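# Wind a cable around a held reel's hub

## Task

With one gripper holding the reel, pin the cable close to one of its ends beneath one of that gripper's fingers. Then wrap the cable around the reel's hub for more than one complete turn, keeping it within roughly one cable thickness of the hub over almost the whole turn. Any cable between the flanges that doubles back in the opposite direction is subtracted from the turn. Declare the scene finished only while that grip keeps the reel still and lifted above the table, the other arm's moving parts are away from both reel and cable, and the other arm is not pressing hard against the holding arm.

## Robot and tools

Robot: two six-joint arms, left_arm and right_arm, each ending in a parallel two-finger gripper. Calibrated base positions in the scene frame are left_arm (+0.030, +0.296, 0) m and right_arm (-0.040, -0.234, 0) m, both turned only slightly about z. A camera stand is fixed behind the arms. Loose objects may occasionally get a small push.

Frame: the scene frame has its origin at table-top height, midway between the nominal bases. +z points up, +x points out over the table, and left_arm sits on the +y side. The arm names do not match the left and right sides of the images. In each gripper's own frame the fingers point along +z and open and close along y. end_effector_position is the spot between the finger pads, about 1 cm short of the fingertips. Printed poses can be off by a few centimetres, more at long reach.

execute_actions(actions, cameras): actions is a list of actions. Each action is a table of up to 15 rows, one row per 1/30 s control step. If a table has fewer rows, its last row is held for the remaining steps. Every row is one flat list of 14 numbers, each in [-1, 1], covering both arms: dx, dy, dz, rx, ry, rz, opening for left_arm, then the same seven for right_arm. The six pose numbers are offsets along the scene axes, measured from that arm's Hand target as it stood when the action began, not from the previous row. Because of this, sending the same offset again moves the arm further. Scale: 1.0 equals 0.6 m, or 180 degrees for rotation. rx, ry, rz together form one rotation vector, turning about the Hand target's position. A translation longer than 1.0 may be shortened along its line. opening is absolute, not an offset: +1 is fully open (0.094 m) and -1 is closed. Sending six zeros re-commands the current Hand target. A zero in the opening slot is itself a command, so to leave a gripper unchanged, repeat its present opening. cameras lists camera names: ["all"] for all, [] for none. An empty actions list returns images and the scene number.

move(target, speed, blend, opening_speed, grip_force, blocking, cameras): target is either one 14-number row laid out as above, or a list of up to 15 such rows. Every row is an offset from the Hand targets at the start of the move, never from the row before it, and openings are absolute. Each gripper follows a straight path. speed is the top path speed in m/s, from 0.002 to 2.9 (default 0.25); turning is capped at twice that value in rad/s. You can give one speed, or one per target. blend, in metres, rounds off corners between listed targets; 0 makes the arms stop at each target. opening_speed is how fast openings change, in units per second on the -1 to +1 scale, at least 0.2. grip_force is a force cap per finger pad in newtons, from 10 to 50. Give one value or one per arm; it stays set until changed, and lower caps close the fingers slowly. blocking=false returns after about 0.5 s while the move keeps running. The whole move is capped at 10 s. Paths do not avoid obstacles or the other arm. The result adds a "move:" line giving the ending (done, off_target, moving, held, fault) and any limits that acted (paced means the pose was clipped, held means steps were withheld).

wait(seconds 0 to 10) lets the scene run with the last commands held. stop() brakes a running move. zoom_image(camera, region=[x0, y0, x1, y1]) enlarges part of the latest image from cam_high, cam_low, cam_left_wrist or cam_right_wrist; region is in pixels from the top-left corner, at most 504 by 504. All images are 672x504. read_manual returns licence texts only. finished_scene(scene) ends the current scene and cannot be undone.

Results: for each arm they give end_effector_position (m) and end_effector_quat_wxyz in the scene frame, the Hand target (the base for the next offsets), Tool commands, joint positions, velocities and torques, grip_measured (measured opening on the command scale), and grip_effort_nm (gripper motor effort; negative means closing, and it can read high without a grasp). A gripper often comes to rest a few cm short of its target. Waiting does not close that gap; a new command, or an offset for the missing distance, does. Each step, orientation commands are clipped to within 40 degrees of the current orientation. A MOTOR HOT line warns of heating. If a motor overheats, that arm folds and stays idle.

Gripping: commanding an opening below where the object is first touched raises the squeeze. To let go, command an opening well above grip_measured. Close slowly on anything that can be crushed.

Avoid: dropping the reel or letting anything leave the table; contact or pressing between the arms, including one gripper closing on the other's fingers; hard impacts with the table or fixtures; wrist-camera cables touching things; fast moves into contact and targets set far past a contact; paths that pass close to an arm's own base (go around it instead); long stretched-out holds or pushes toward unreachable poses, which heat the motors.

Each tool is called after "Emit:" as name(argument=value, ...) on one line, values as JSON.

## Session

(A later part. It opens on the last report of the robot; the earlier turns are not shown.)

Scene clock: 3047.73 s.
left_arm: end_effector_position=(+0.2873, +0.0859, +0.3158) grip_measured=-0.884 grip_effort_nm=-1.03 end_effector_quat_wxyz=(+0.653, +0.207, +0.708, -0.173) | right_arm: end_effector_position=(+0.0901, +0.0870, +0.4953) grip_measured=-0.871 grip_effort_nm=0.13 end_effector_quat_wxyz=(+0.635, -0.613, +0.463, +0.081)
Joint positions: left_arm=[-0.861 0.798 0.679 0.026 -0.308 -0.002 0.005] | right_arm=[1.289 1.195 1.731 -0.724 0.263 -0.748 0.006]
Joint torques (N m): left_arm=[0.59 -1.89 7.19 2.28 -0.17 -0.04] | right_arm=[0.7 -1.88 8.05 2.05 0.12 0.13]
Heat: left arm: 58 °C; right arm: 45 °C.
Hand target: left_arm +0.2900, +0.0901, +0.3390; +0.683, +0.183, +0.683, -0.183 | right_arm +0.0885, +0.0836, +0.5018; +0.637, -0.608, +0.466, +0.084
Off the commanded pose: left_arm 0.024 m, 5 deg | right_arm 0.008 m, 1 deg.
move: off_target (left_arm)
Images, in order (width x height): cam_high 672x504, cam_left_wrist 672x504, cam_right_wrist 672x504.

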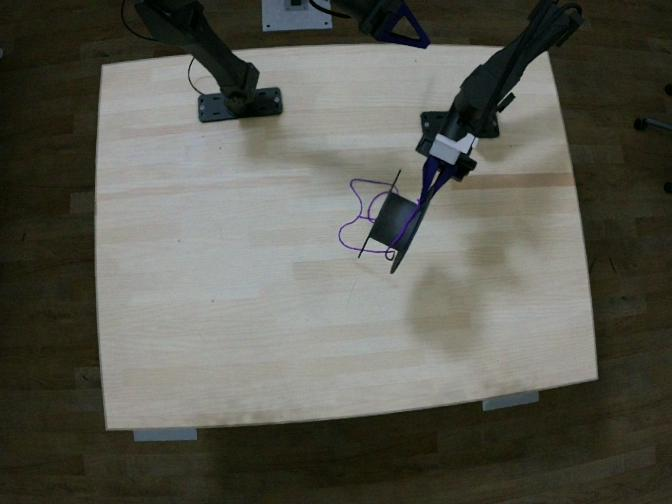

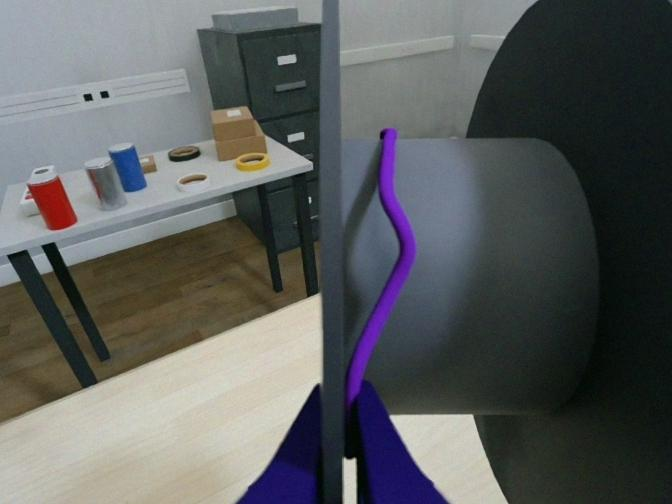

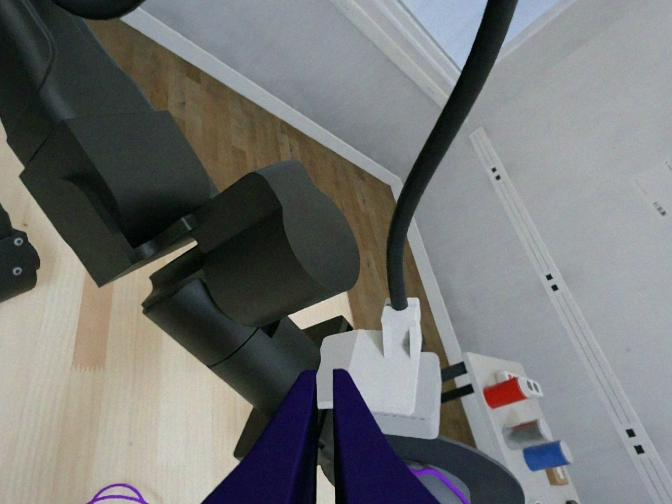

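Emit:
execute_actions(actions=[])

Emit:
zoom_image(camera="cam_high", region=[310, 120, 480, 290])

Emit:
zoom_image(camera="cam_low", region=[240, 120, 420, 340])

Emit:
zoom_image(camera="cam_right_wrist", region=[0, 250, 672, 504])

Scene clock: 3051.73 s.
left_arm: end_effector_position=(+0.2873, +0.0859, +0.3158) grip_measured=-0.884 grip_effort_nm=-1.03 end_effector_quat_wxyz=(+0.653, +0.207, +0.708, -0.173) | right_arm: end_effector_position=(+0.0902, +0.0869, +0.4952) grip_measured=-0.871 grip_effort_nm=0.13 end_effector_quat_wxyz=(+0.635, -0.613, +0.463, +0.081)
Joint positions: left_arm=[-0.861 0.798 0.679 0.026 -0.308 -0.002 0.005] | right_arm=[1.289 1.195 1.731 -0.724 0.263 -0.748 0.006]
Joint velocities: within noise
Joint torques (N m): left_arm=[0.58 -1.89 7.2 2.29 -0.17 -0.03] | right_arm=[0.64 -1.91 8.08 2.04 0.13 0.15]
Heat: left arm: 59 °C; right arm: 44 °C.
Hand target: left_arm +0.2900, +0.0901, +0.3390; +0.683, +0.183, +0.683, -0.183 | right_arm +0.0885, +0.0836, +0.5017; +0.637, -0.608, +0.466, +0.084
Tool commands: left_gripper/opening=-1.0 right_gripper/opening=-0.868
Off the commanded pose: left_arm 0.024 m, 5 deg | right_arm 0.008 m, 1 deg.

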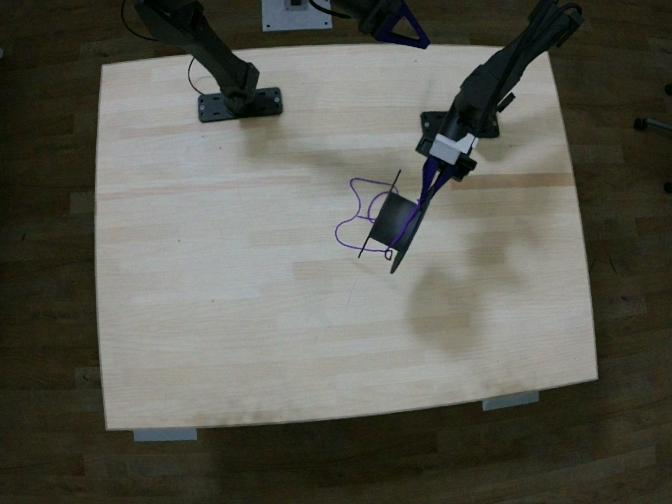

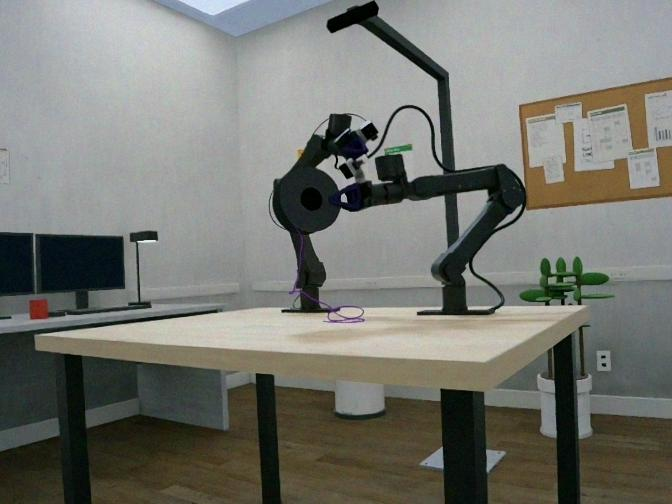

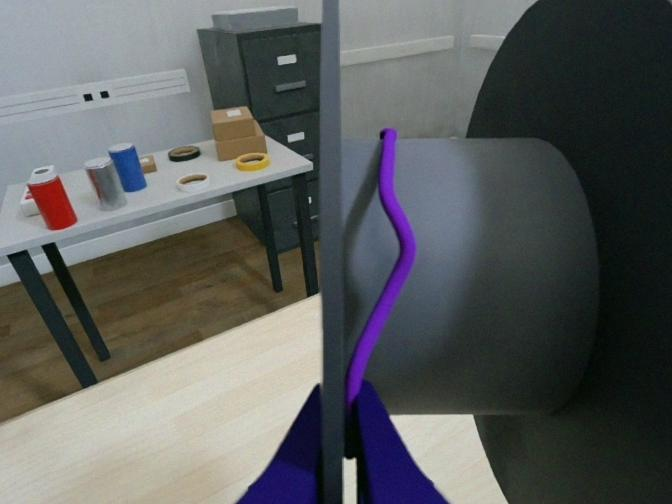

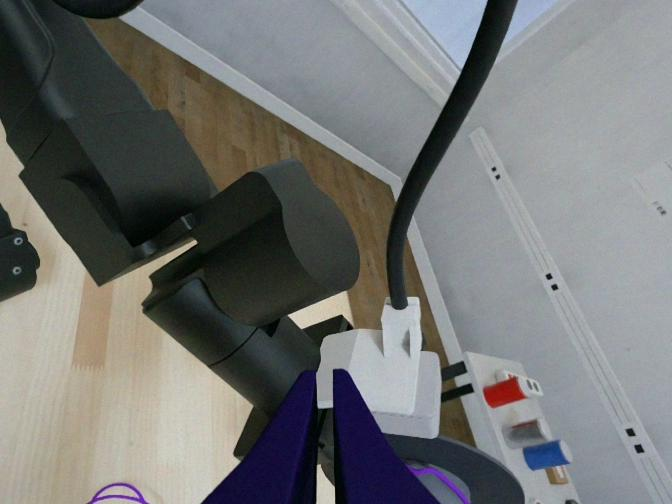

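Scaled by 2.965.

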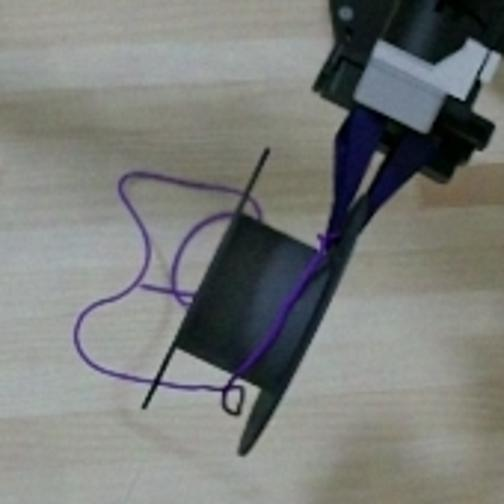

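Scaled by 2.291.

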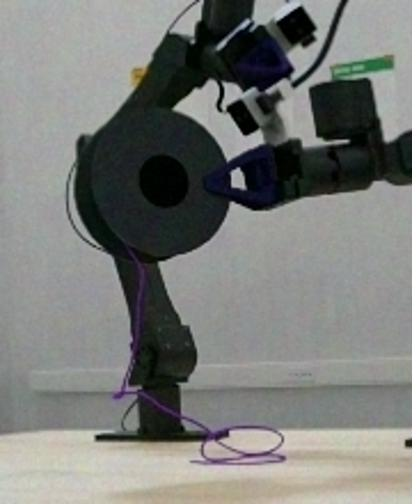

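Region (0, 250, 672, 504) is 672x254 pixels. A region can be at most 504 by 504 pixels.

Emit:
move(target=[[0,0,0,0,0,0,-1, -0.0475,-0.0893,0,0,0,0,-0.86],[0,0,0,0,0,0,-1, 0.1358,-0.2393,-0.17,-0.5512,-0.1785,0.2139,-0.4],[0,0,0,0,0,0,-1, 0.1858,-0.0577,-0.698,-0.5512,-0.1785,0.2139,-0.4]], blend=[0.02,0.05,0], speed=0.3, cameras=["cam_high","cam_low","cam_right_wrist"])

Scene clock: 3207.20 s.
left_arm: end_effector_position=(+0.2873, +0.0859, +0.3158) grip_measured=-0.884 grip_effort_nm=-1.04 end_effector_quat_wxyz=(+0.653, +0.207, +0.708, -0.173) | right_arm: end_effector_position=(+0.2047, +0.0513, +0.0871) grip_measured=-0.403 grip_effort_nm=0.14 end_effector_quat_wxyz=(-0.003, +0.964, -0.016, +0.267)
Joint positions: left_arm=[-0.861 0.798 0.679 0.026 -0.308 -0.002 0.005] | right_arm=[1.049 1.732 1.212 -0.776 0.472 -2.095 0.028]
Joint torques (N m): left_arm=[0.58 -1.89 7.19 2.29 -0.18 -0.03] | right_arm=[0.72 -7.05 5.49 0.89 0.17 -0.04]
Heat: left arm: 62 °C; right arm: 38 °C.
Hand target: left_arm +0.2900, +0.0901, +0.3390; +0.683, +0.183, +0.683, -0.183 | right_arm +0.2001, +0.0491, +0.0831; +0.001, +0.966, +0.000, +0.259
Off the commanded pose: left_arm 0.024 m, 5 deg | right_arm 0.007 m, 2 deg.
joint sent to its limit (right arm) — joint 6 (wrist roll), lower limit. The joint targets still meet the commanded pose.
move: off_target (left_arm); blend cut to 0 m at target 2; target 2's new opening was sent with right_arm's hand 0.017 m and 29 deg from that target
Images, in order (width x height): cam_high 672x504, cam_low 672x504, cam_right_wrist 672x504.

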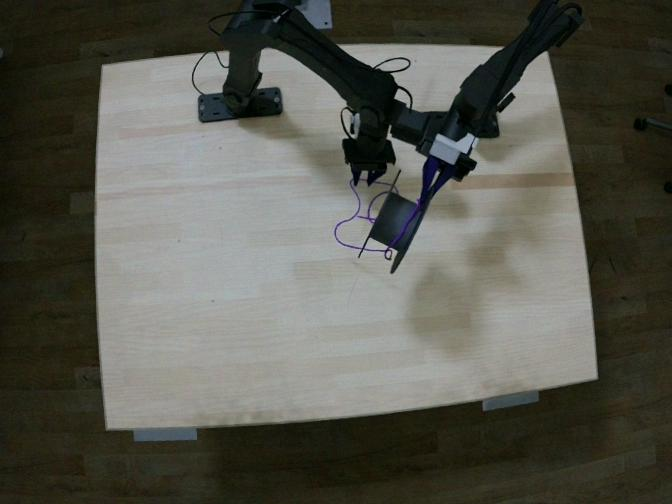

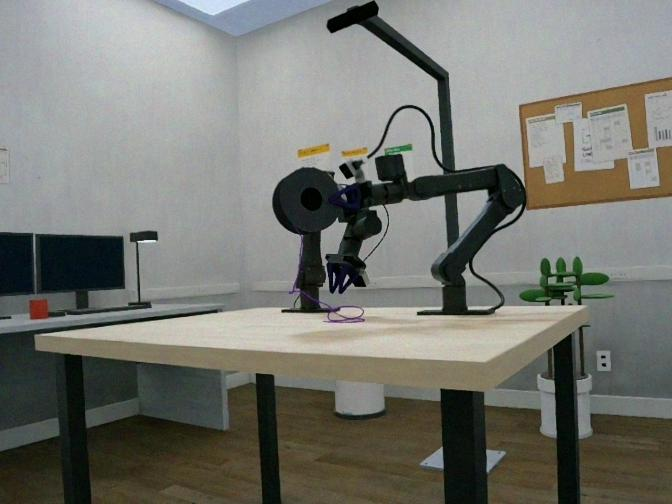

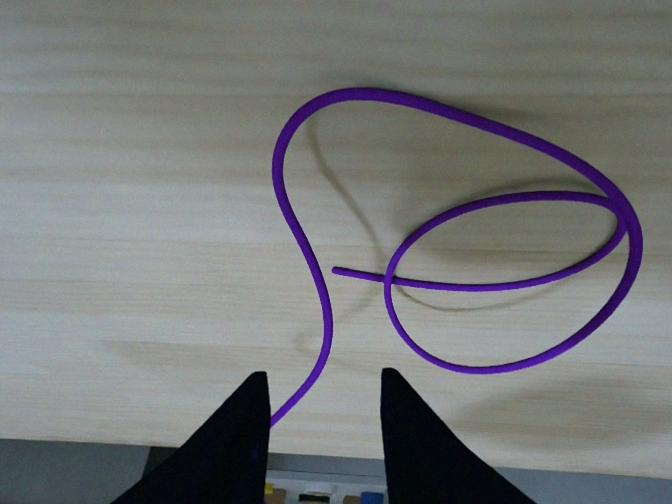

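Emit:
move(target=[0,0,0,0,0,0,-1, 0.0,-0.0117,-0.038,0,0,0,-0.4], speed=0.15, cameras=["cam_right_wrist","cam_high"])

Scene clock: 3274.93 s.
left_arm: end_effector_position=(+0.2873, +0.0859, +0.3158) grip_measured=-0.884 grip_effort_nm=-1.03 end_effector_quat_wxyz=(+0.653, +0.207, +0.708, -0.173) | right_arm: end_effector_position=(+0.2036, +0.0491, +0.0697) grip_measured=-0.403 grip_effort_nm=0.13 end_effector_quat_wxyz=(-0.010, +0.962, -0.018, +0.271)
Joint positions: left_arm=[-0.861 0.798 0.679 0.026 -0.308 -0.002 0.005] | right_arm=[1.049 1.732 1.135 -0.683 0.472 -2.095 0.028]
Joint torques (N m): left_arm=[0.59 -1.89 7.2 2.29 -0.17 -0.04] | right_arm=[-0.13 -6.32 4.78 0.93 0.19 -0.02]
Heat: left arm: 63 °C; right arm: 39 °C.
Hand target: left_arm +0.2900, +0.0901, +0.3390; +0.683, +0.183, +0.683, -0.183 | right_arm +0.2001, +0.0421, +0.0603; +0.001, +0.966, +0.000, +0.259
Off the commanded pose: left_arm 0.024 m, 5 deg | right_arm 0.012 m, 3 deg.
joint sent to its limit (right arm) — joint 6 (wrist roll), lower limit. The joint targets still meet the commanded pose.
move: off_target (left_arm, right_arm)
Images, in order (width x height): cam_high 672x504, cam_right_wrist 672x504.

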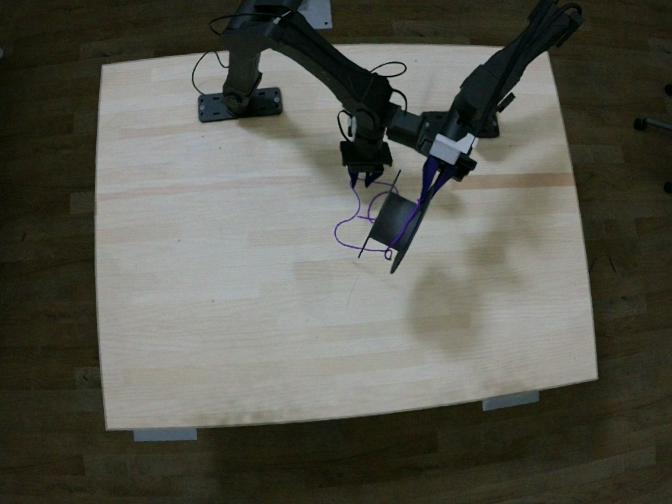

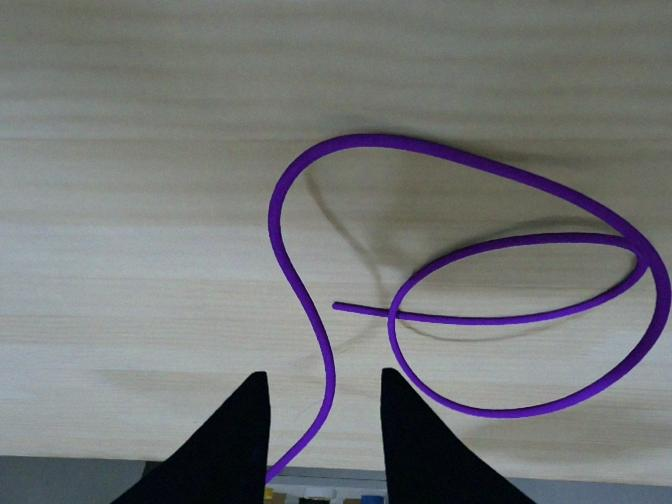

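Emit:
move(target=[0,0,0,0,0,0,-1, -0.04,-0.0185,-0.0455,0,0,0,-0.4], speed=0.15, cameras=["cam_right_wrist","cam_high"])

Scene clock: 3304.00 s.
left_arm: end_effector_position=(+0.2873, +0.0859, +0.3158) grip_measured=-0.884 grip_effort_nm=-1.03 end_effector_quat_wxyz=(+0.653, +0.207, +0.708, -0.173) | right_arm: end_effector_position=(+0.1806, +0.0348, +0.0317) grip_measured=-0.403 grip_effort_nm=0.14 end_effector_quat_wxyz=(+0.001, +0.965, +0.000, +0.261)
Joint positions: left_arm=[-0.861 0.798 0.679 0.026 -0.308 -0.002 0.005] | right_arm=[1.088 1.73 0.977 -0.569 0.471 -2.084 0.028]
Joint torques (N m): left_arm=[0.58 -1.89 7.2 2.29 -0.17 -0.03] | right_arm=[0.57 -8.23 4.46 0.84 0.21 0.09]
Heat: left arm: 63 °C; right arm: 37 °C.
Hand target: left_arm +0.2900, +0.0901, +0.3390; +0.683, +0.183, +0.683, -0.183 | right_arm +0.1761, +0.0310, +0.0331; +0.000, +0.966, +0.000, +0.259
Off the commanded pose: left_arm 0.024 m, 5 deg | right_arm 0.006 m, 0 deg.
move: off_target (left_arm)
Images, in order (width x height): cam_high 672x504, cam_right_wrist 672x504.

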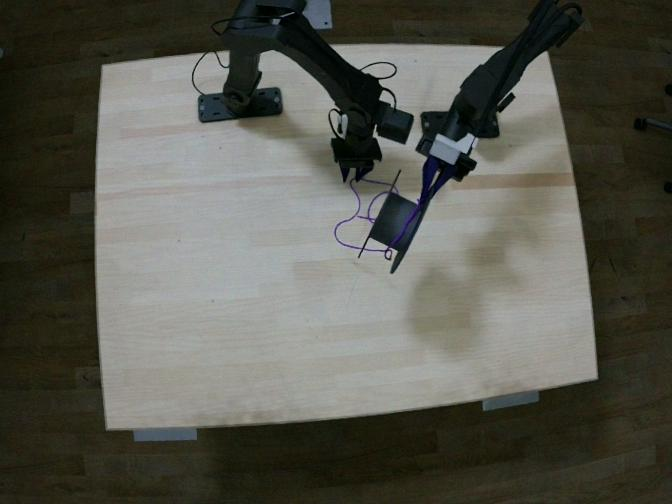

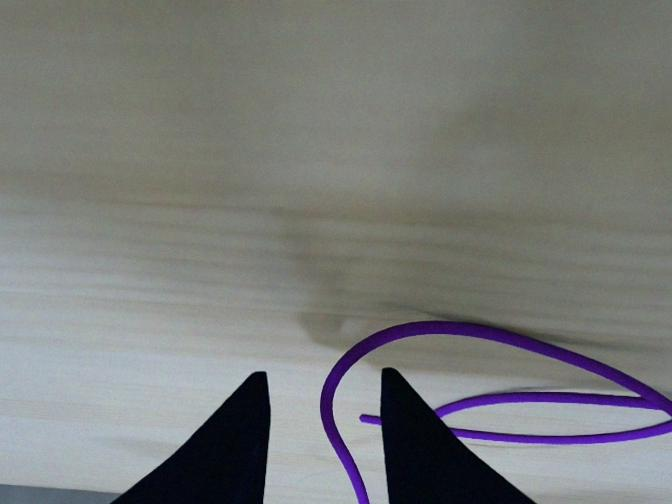

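Emit:
move(target=[[0,0,0,0,0,0,-1, 0.0067,-0.0033,-0.018,0,0,0,-0.4],[0,0,0,0,0,0,-1, 0.0067,-0.0033,-0.018,0,0,0,-1]], speed=0.1, opening_speed=0.6, cameras=["cam_right_wrist"])

Scene clock: 3317.33 s.
left_arm: end_effector_position=(+0.2873, +0.0859, +0.3158) grip_measured=-0.884 grip_effort_nm=-1.04 end_effector_quat_wxyz=(+0.653, +0.207, +0.708, -0.173) | right_arm: end_effector_position=(+0.1821, +0.0381, +0.0282) grip_measured=-0.939 grip_effort_nm=-0.98 end_effector_quat_wxyz=(-0.012, +0.964, -0.002, +0.267)
Joint positions: left_arm=[-0.861 0.798 0.679 0.026 -0.308 -0.002 0.005] | right_arm=[1.088 1.73 0.953 -0.515 0.471 -2.086 0.003]
Joint torques (N m): left_arm=[0.59 -1.88 7.19 2.28 -0.17 -0.03] | right_arm=[-0.85 -6.6 4.41 0.91 0.18 -0.04]
Heat: left arm: 63 °C; right arm: 37 °C.
Hand target: left_arm +0.2900, +0.0901, +0.3390; +0.683, +0.183, +0.683, -0.183 | right_arm +0.1801, +0.0289, +0.0222; +0.001, +0.966, +0.000, +0.259
Off the commanded pose: left_arm 0.024 m, 5 deg | right_arm 0.011 m, 2 deg.
move: off_target (left_arm, right_arm); target 2's new opening was sent with right_arm's hand 0.011 m and 2 deg from that target
Images, in order (width x height): cam_right_wrist 672x504.

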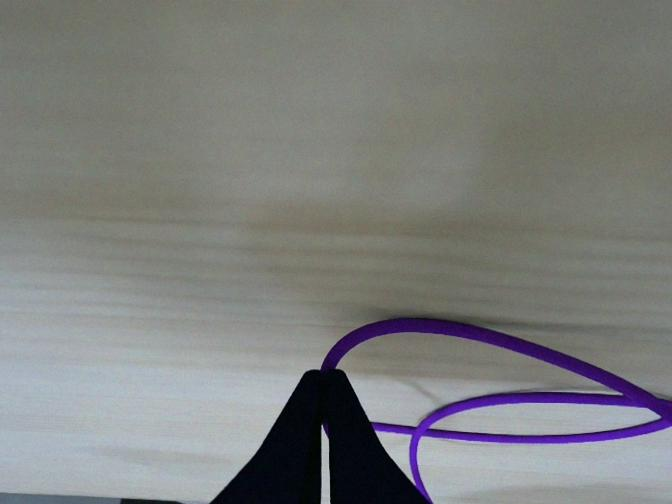

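Emit:
move(target=[[0,0,0,0,0,0,-1, -0.1652,0.1452,0.1813,0.3796,-0.0601,0.0782,-1],[0,0,0,0,0,0,-1, -0.2002,0.1852,0.4397,0.4516,0.0214,-0.0214,-1],[0,0,0,0,0,0,-1, -0.1952,0.1618,0.6313,0.5077,0.1001,-0.1176,-1],[0,0,0,0,0,0,-1, -0.1352,0.0985,0.7897,0.5512,0.1785,-0.2139,-1]], blend=[0.03,0.03,0.03,0], speed=0.22, cameras=["all"])

Scene clock: 3414.47 s.
left_arm: end_effector_position=(+0.2873, +0.0859, +0.3158) grip_measured=-0.884 grip_effort_nm=-1.03 end_effector_quat_wxyz=(+0.653, +0.207, +0.708, -0.173) | right_arm: end_effector_position=(+0.0990, +0.0921, +0.4884) grip_measured=-0.942 grip_effort_nm=-1.04 end_effector_quat_wxyz=(+0.634, -0.614, +0.464, +0.078)
Joint positions: left_arm=[-0.861 0.798 0.679 0.026 -0.308 -0.002 0.005] | right_arm=[1.252 1.2 1.7 -0.689 0.232 -0.757 0.003]
Joint torques (N m): left_arm=[0.58 -1.89 7.2 2.28 -0.17 -0.03] | right_arm=[-0.7 -2.17 8.2 2.07 -0.03 0.13]
Heat: left arm: 63 °C; right arm: 37 °C.
Hand target: left_arm +0.2900, +0.0901, +0.3390; +0.683, +0.183, +0.683, -0.183 | right_arm +0.0989, +0.0881, +0.4961; +0.637, -0.608, +0.466, +0.084
Off the commanded pose: left_arm 0.024 m, 5 deg | right_arm 0.009 m, 1 deg.
move: off_target (left_arm)

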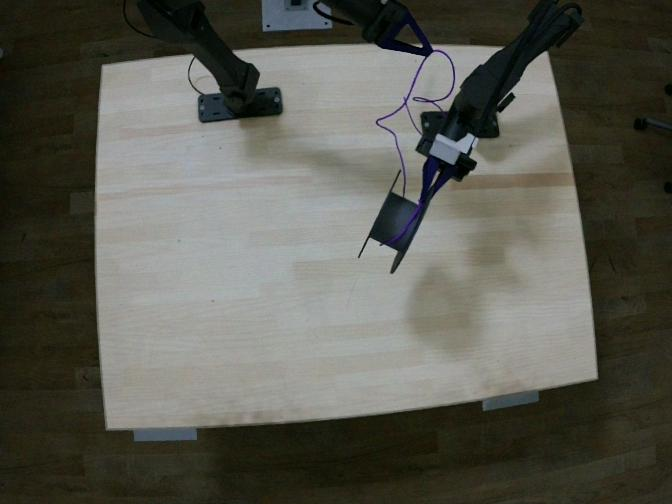

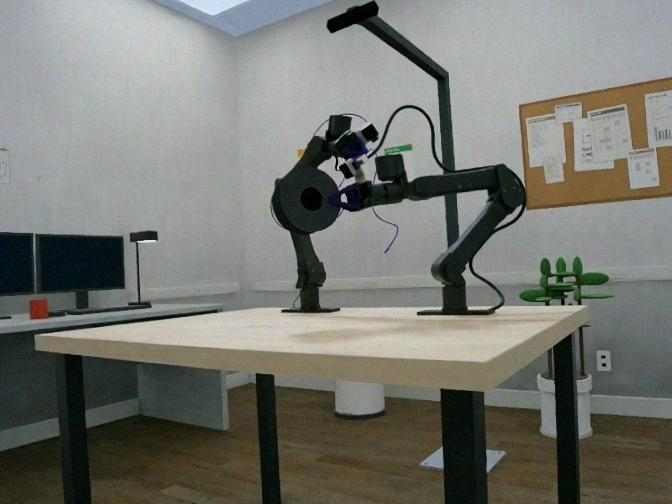

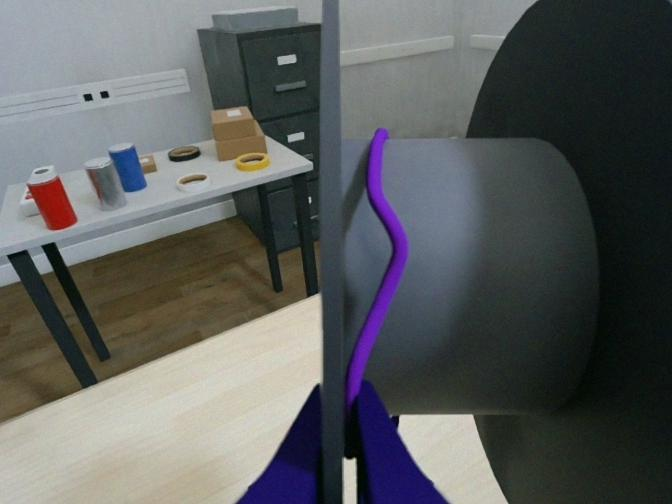

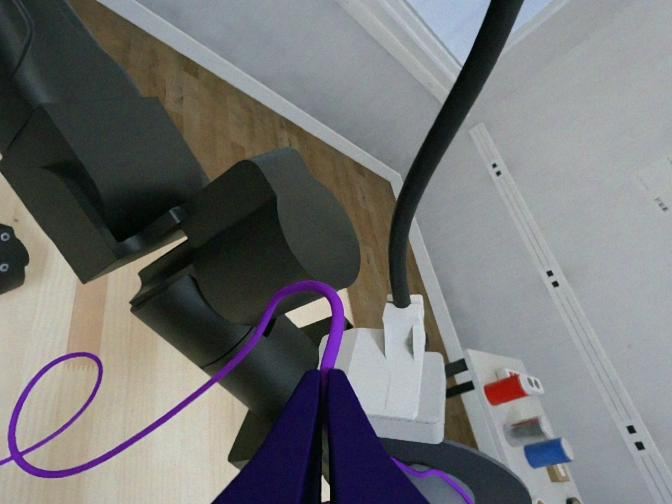

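Emit:
zoom_image(camera="cam_high", region=[340, 20, 500, 230])

Emit:
zoom_image(camera="cam_low", region=[250, 100, 430, 270])

Scaled by 2.400.

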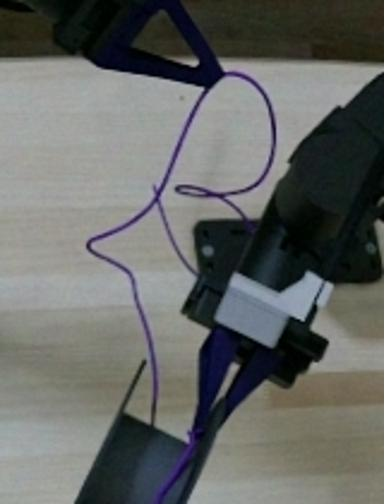

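Scaled by 2.800.

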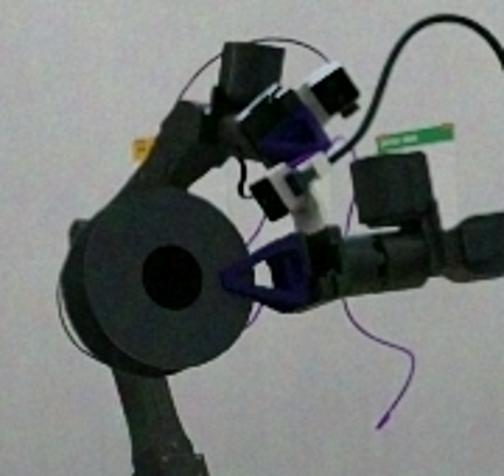

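Emit:
move(target=[[0,0,0,0,0,0,-1, 0.1418,-0.0535,0.0985,0.1166,0.0926,-0.0122,-1],[0,0,0,0,0,0,-1, 0.2735,-0.1093,0.1235,0.1702,0.1894,-0.0219,-1],[0,0,0,0,0,0,-1, 0.4102,-0.1885,0.0818,0.2792,0.2898,0,-1],[0,0,0,0,0,0,-1, 0.4902,-0.2343,0.0152,0.3265,0.3912,0,-1]], blend=[0.03,0.03,0.03,0], speed=0.18, cameras=["all"])

Scene clock: 3480.13 s.
left_arm: end_effector_position=(+0.2873, +0.0860, +0.3158) grip_measured=-0.884 grip_effort_nm=-1.04 end_effector_quat_wxyz=(+0.653, +0.207, +0.708, -0.172) | right_arm: end_effector_position=(+0.3907, -0.0511, +0.5102) grip_measured=-0.942 grip_effort_nm=-1.04 end_effector_quat_wxyz=(+0.467, -0.083, +0.637, +0.607)
Joint positions: left_arm=[-0.861 0.798 0.679 0.026 -0.309 -0.002 0.005] | right_arm=[0.053 1.627 1.693 0.233 -0.94 1.03 0.003]
Joint torques (N m): left_arm=[0.58 -1.89 7.2 2.28 -0.18 -0.03] | right_arm=[-0.57 -6.32 5.52 2.04 0.04 0.07]
Heat: left arm: 63 °C; right arm: 40 °C.
Hand target: left_arm +0.2900, +0.0901, +0.3390; +0.683, +0.183, +0.683, -0.183 | right_arm +0.3930, -0.0526, +0.5053; +0.466, -0.084, +0.637, +0.608
Off the commanded pose: left_arm 0.024 m, 5 deg | right_arm 0.006 m, 0 deg.
move: off_target (left_arm)

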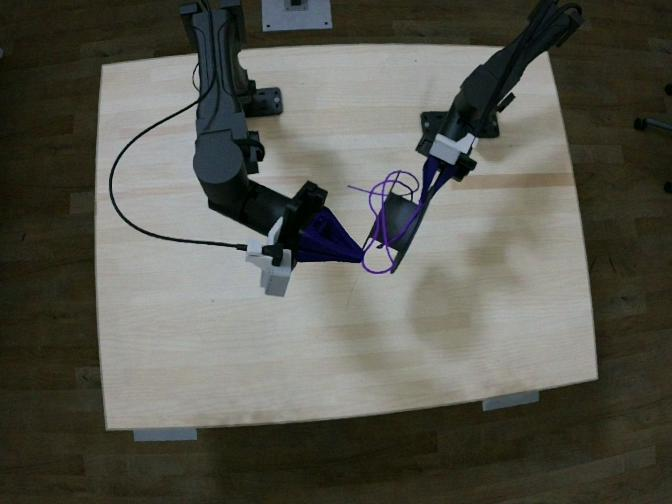

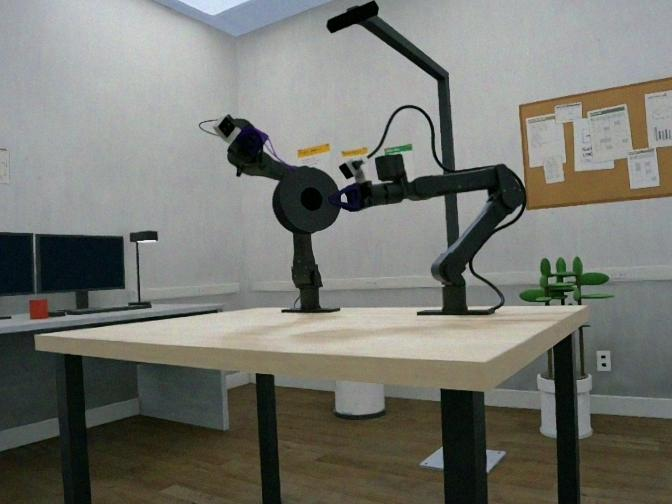

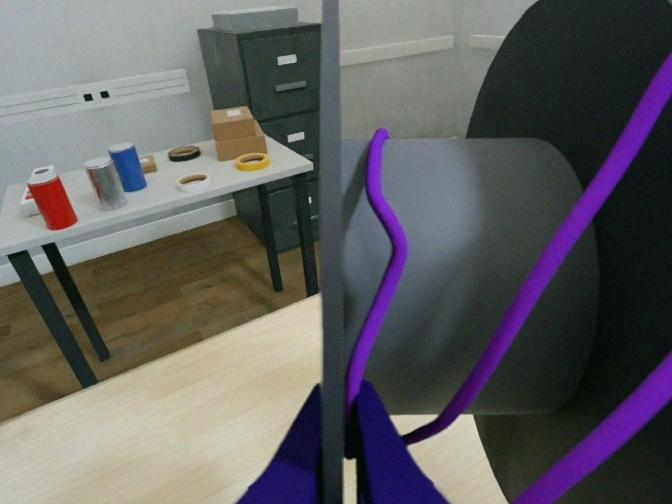

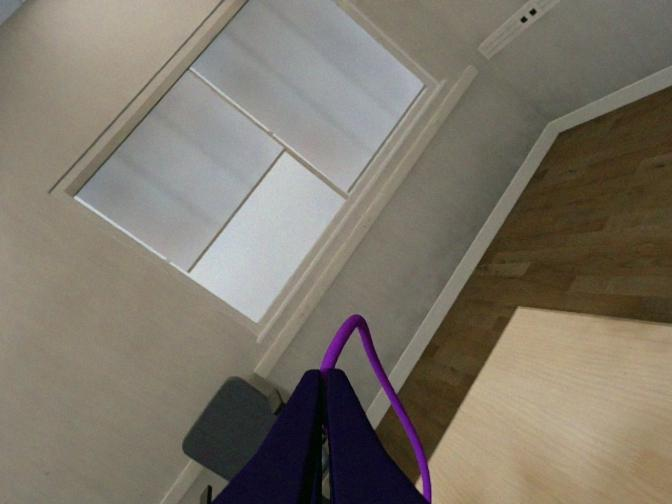

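Emit:
zoom_image(camera="cam_high", region=[320, 150, 480, 300])

Emit:
zoom_image(camera="cam_low", region=[200, 100, 400, 270])

Emit:
zoom_image(camera="cam_left_wrist", region=[300, 100, 672, 504])

Scaled by 3.150.

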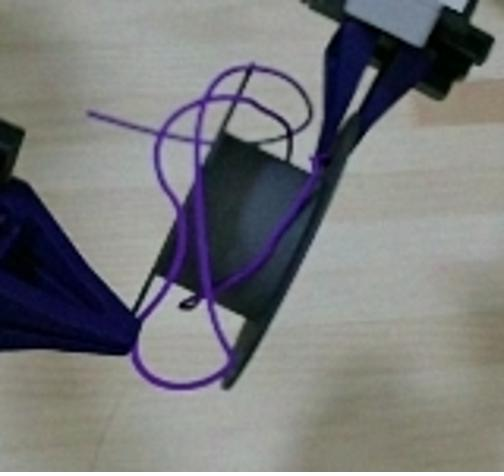

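Scaled by 2.520.

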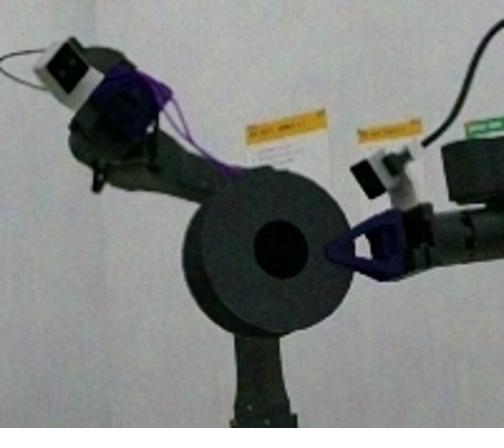

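Scaled by 1.248.

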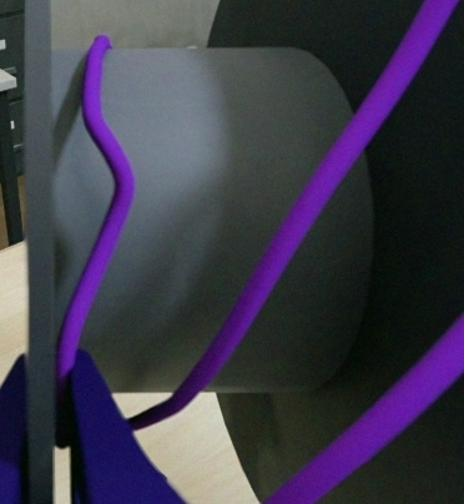

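Emit:
move(target=[[0,0,0,0,0,0,-1, 0.08,-0.0457,-0.1155,0.0684,0.1185,0.0241,-1],[0,0,0,0,0,0,-1, 0.1,-0.0582,-0.2155,0.0791,0.2423,0.0218,-1],[0,0,0,0,0,0,-1, 0.0867,-0.0323,-0.3322,0.1431,0.3461,0.0324,-1],[0,0,0,0,0,0,-1, 0.04,0.0052,-0.4155,0.1520,0.3601,0.0339,-1]], blend=[0.03,0.03,0.03,0], speed=0.16, cameras=["all"])

Scene clock: 3554.13 s.
left_arm: end_effector_position=(+0.2873, +0.0860, +0.3158) grip_measured=-0.884 grip_effort_nm=-1.03 end_effector_quat_wxyz=(+0.653, +0.207, +0.708, -0.172) | right_arm: end_effector_position=(+0.4189, -0.0504, +0.2579) grip_measured=-0.942 grip_effort_nm=-1.04 end_effector_quat_wxyz=(+0.031, +0.326, +0.628, +0.706)
Joint positions: left_arm=[-0.861 0.798 0.679 0.026 -0.309 -0.001 0.005] | right_arm=[0.042 1.787 1.06 0.725 -0.976 2.004 0.003]
Joint torques (N m): left_arm=[0.59 -1.89 7.19 2.28 -0.17 -0.03] | right_arm=[0.32 -8.03 5.41 2.08 0.03 0.04]
Heat: left arm: 63 °C; right arm: 36 °C.
Hand target: left_arm +0.2900, +0.0901, +0.3390; +0.683, +0.183, +0.683, -0.183 | right_arm +0.4170, -0.0495, +0.2558; +0.031, +0.326, +0.627, +0.707
Off the commanded pose: left_arm 0.024 m, 5 deg | right_arm 0.003 m, 0 deg.
move: off_target (left_arm)

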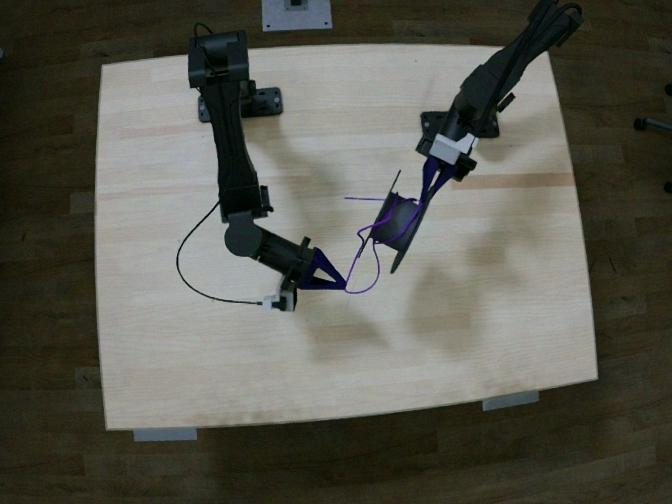

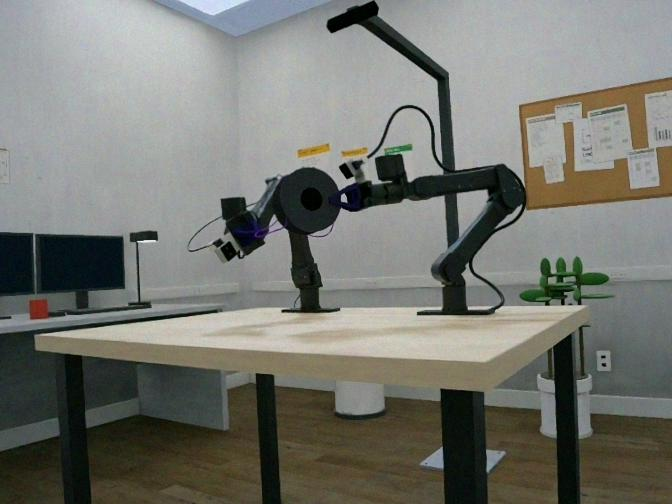

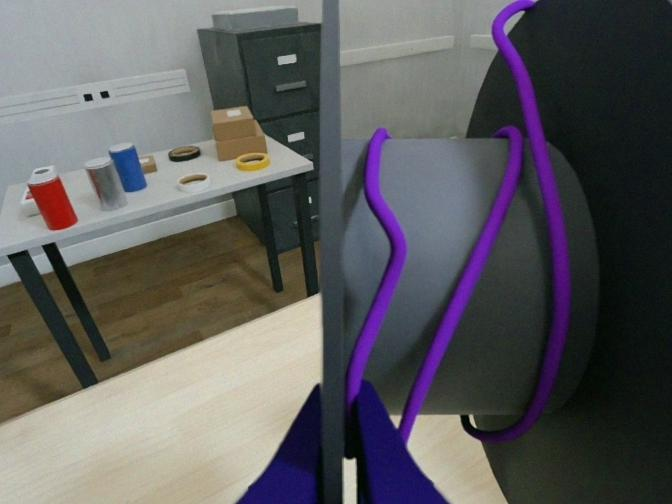

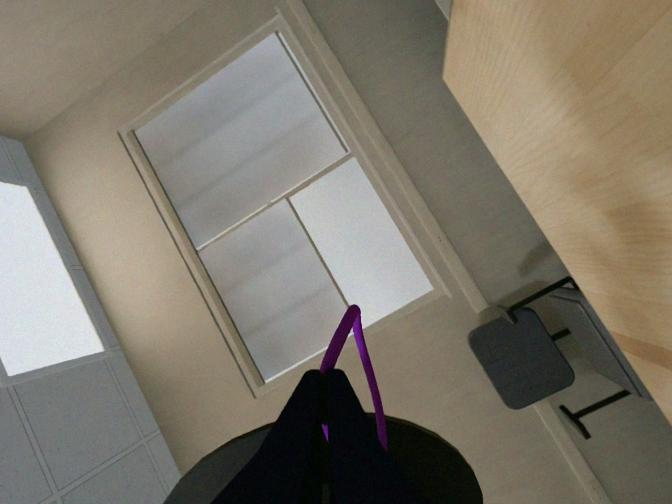

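Emit:
zoom_image(camera="cam_high", region=[320, 160, 460, 310])

Emit:
zoom_image(camera="cam_low", region=[180, 140, 380, 300])

Emit:
zoom_image(camera="cam_right_wrist", region=[160, 250, 500, 504])

Emit:
zoom_image(camera="cam_left_wrist", region=[320, 0, 672, 504])

Scaled by 3.360.

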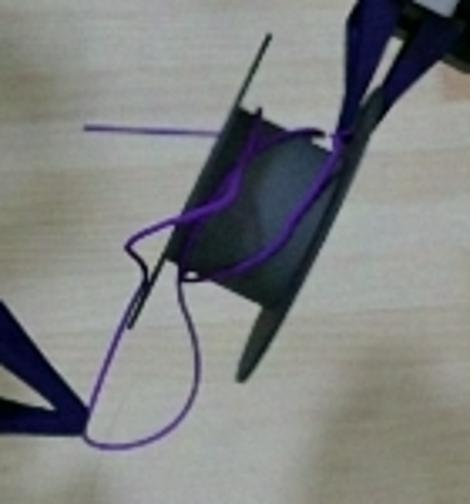

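Scaled by 2.520.

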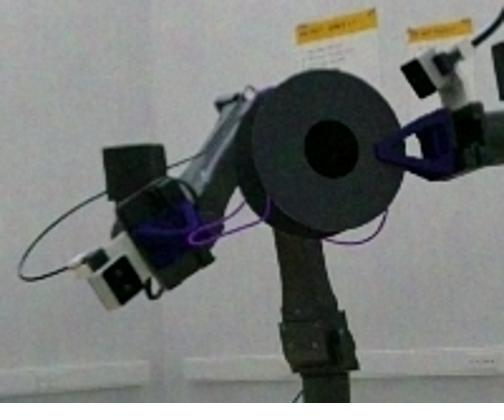

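Scaled by 1.482.

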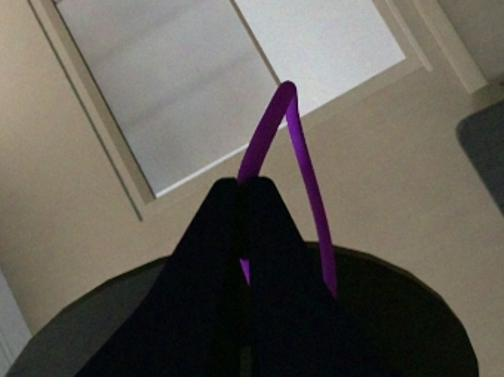

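Scaled by 1.000.

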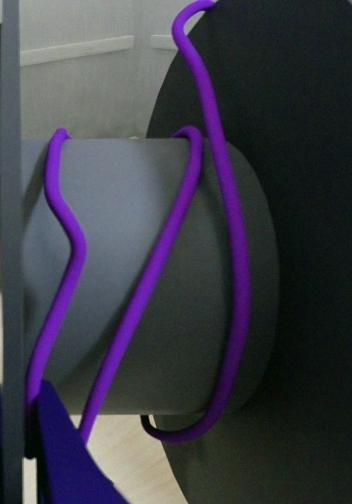

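Emit:
move(target=[[0,0,0,0,0,0,-1, 0.0467,-0.0375,0.0837,0,0,0,-1],[0,0,0,0,0,0,-1, 0.06,-0.0633,0.2003,-0.0694,-0.1203,0,-1],[0,0,0,0,0,0,-1, -0.04,-0.0052,0.4153,-0.1520,-0.3601,-0.0339,-1],[0,0,0,0,0,0,-1, -0.2567,0.12,0.5237,-0.3194,-0.5533,0,-1],[0,0,0,0,0,0,-1, -0.3883,0.1758,0.4987,-0.375,-0.6495,0,-1],[0,0,0,0,0,0,-1, -0.53,0.2292,0.4003,-0.4548,-0.7605,0.0775,-1]], blend=[0.02,0.03,0.03,0.03,0.03,0], speed=0.25, cameras=["all"])

Scene clock: 3840.90 s.
left_arm: end_effector_position=(+0.2873, +0.0860, +0.3158) grip_measured=-0.884 grip_effort_nm=-1.03 end_effector_quat_wxyz=(+0.653, +0.207, +0.708, -0.172) | right_arm: end_effector_position=(+0.1009, +0.0915, +0.5019) grip_measured=-0.942 grip_effort_nm=-1.04 end_effector_quat_wxyz=(+0.643, -0.603, +0.465, +0.089)
Joint positions: left_arm=[-0.861 0.798 0.679 0.026 -0.309 -0.001 0.005] | right_arm=[1.237 1.216 1.747 -0.693 0.212 -0.742 0.003]
Joint torques (N m): left_arm=[0.59 -1.89 7.2 2.28 -0.17 -0.04] | right_arm=[0.7 -3.45 4.4 2.11 0.12 -0.03]
Heat: left arm: 63 °C; right arm: 36 °C.
Hand target: left_arm +0.2900, +0.0901, +0.3390; +0.683, +0.183, +0.683, -0.183 | right_arm +0.0988, +0.0880, +0.4960; +0.637, -0.608, +0.466, +0.084
Off the commanded pose: left_arm 0.024 m, 5 deg | right_arm 0.007 m, 1 deg.
move: off_target (left_arm)

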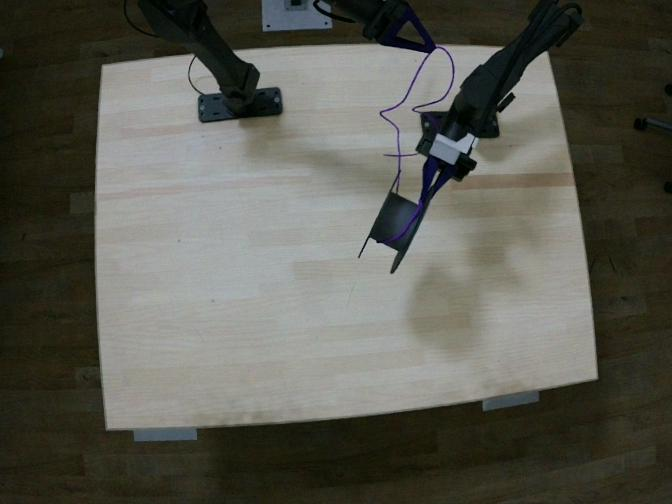

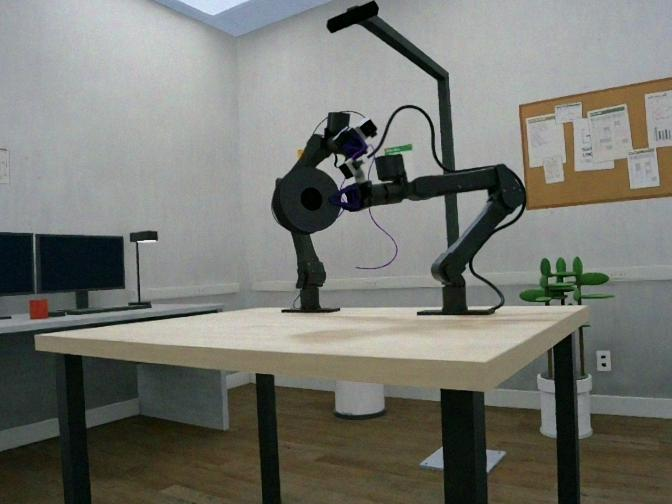

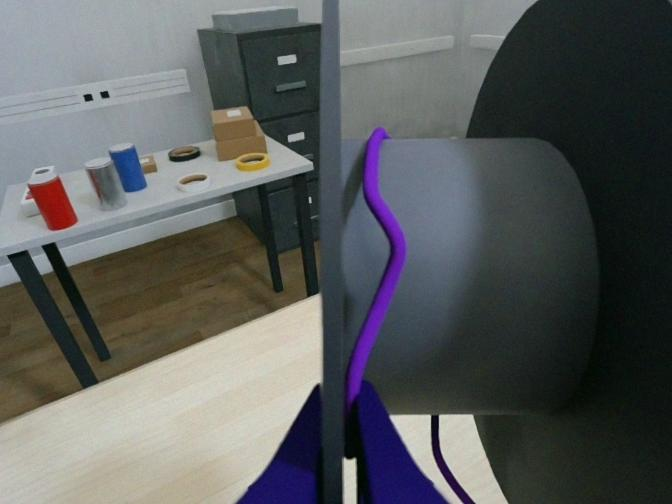

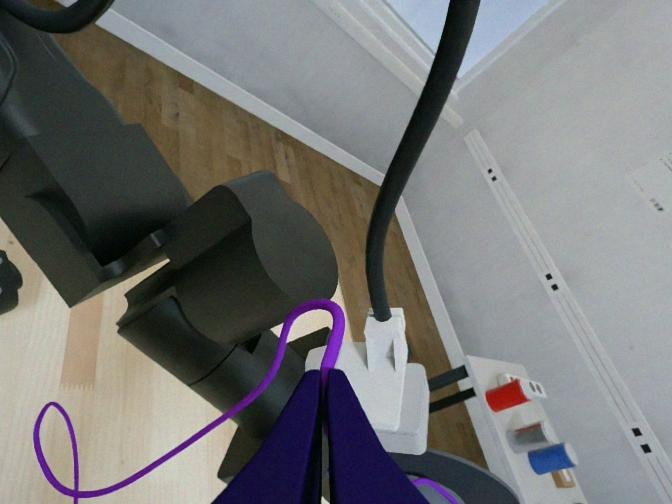

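Emit:
zoom_image(camera="cam_high", region=[350, 20, 490, 220])

Emit:
zoom_image(camera="cam_low", region=[260, 90, 420, 280])

Scaled by 2.520.

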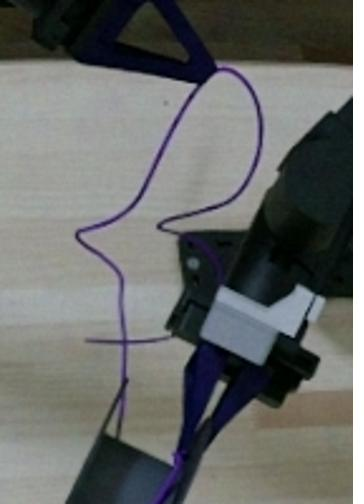

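Scaled by 2.653.

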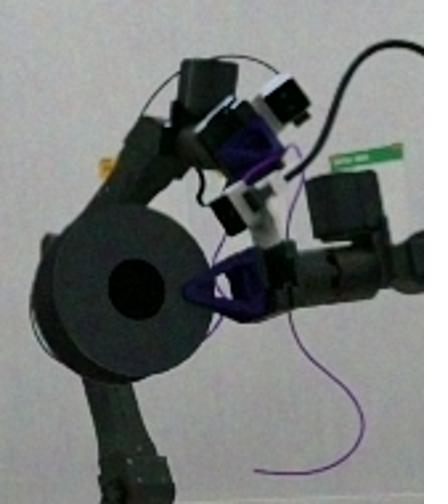

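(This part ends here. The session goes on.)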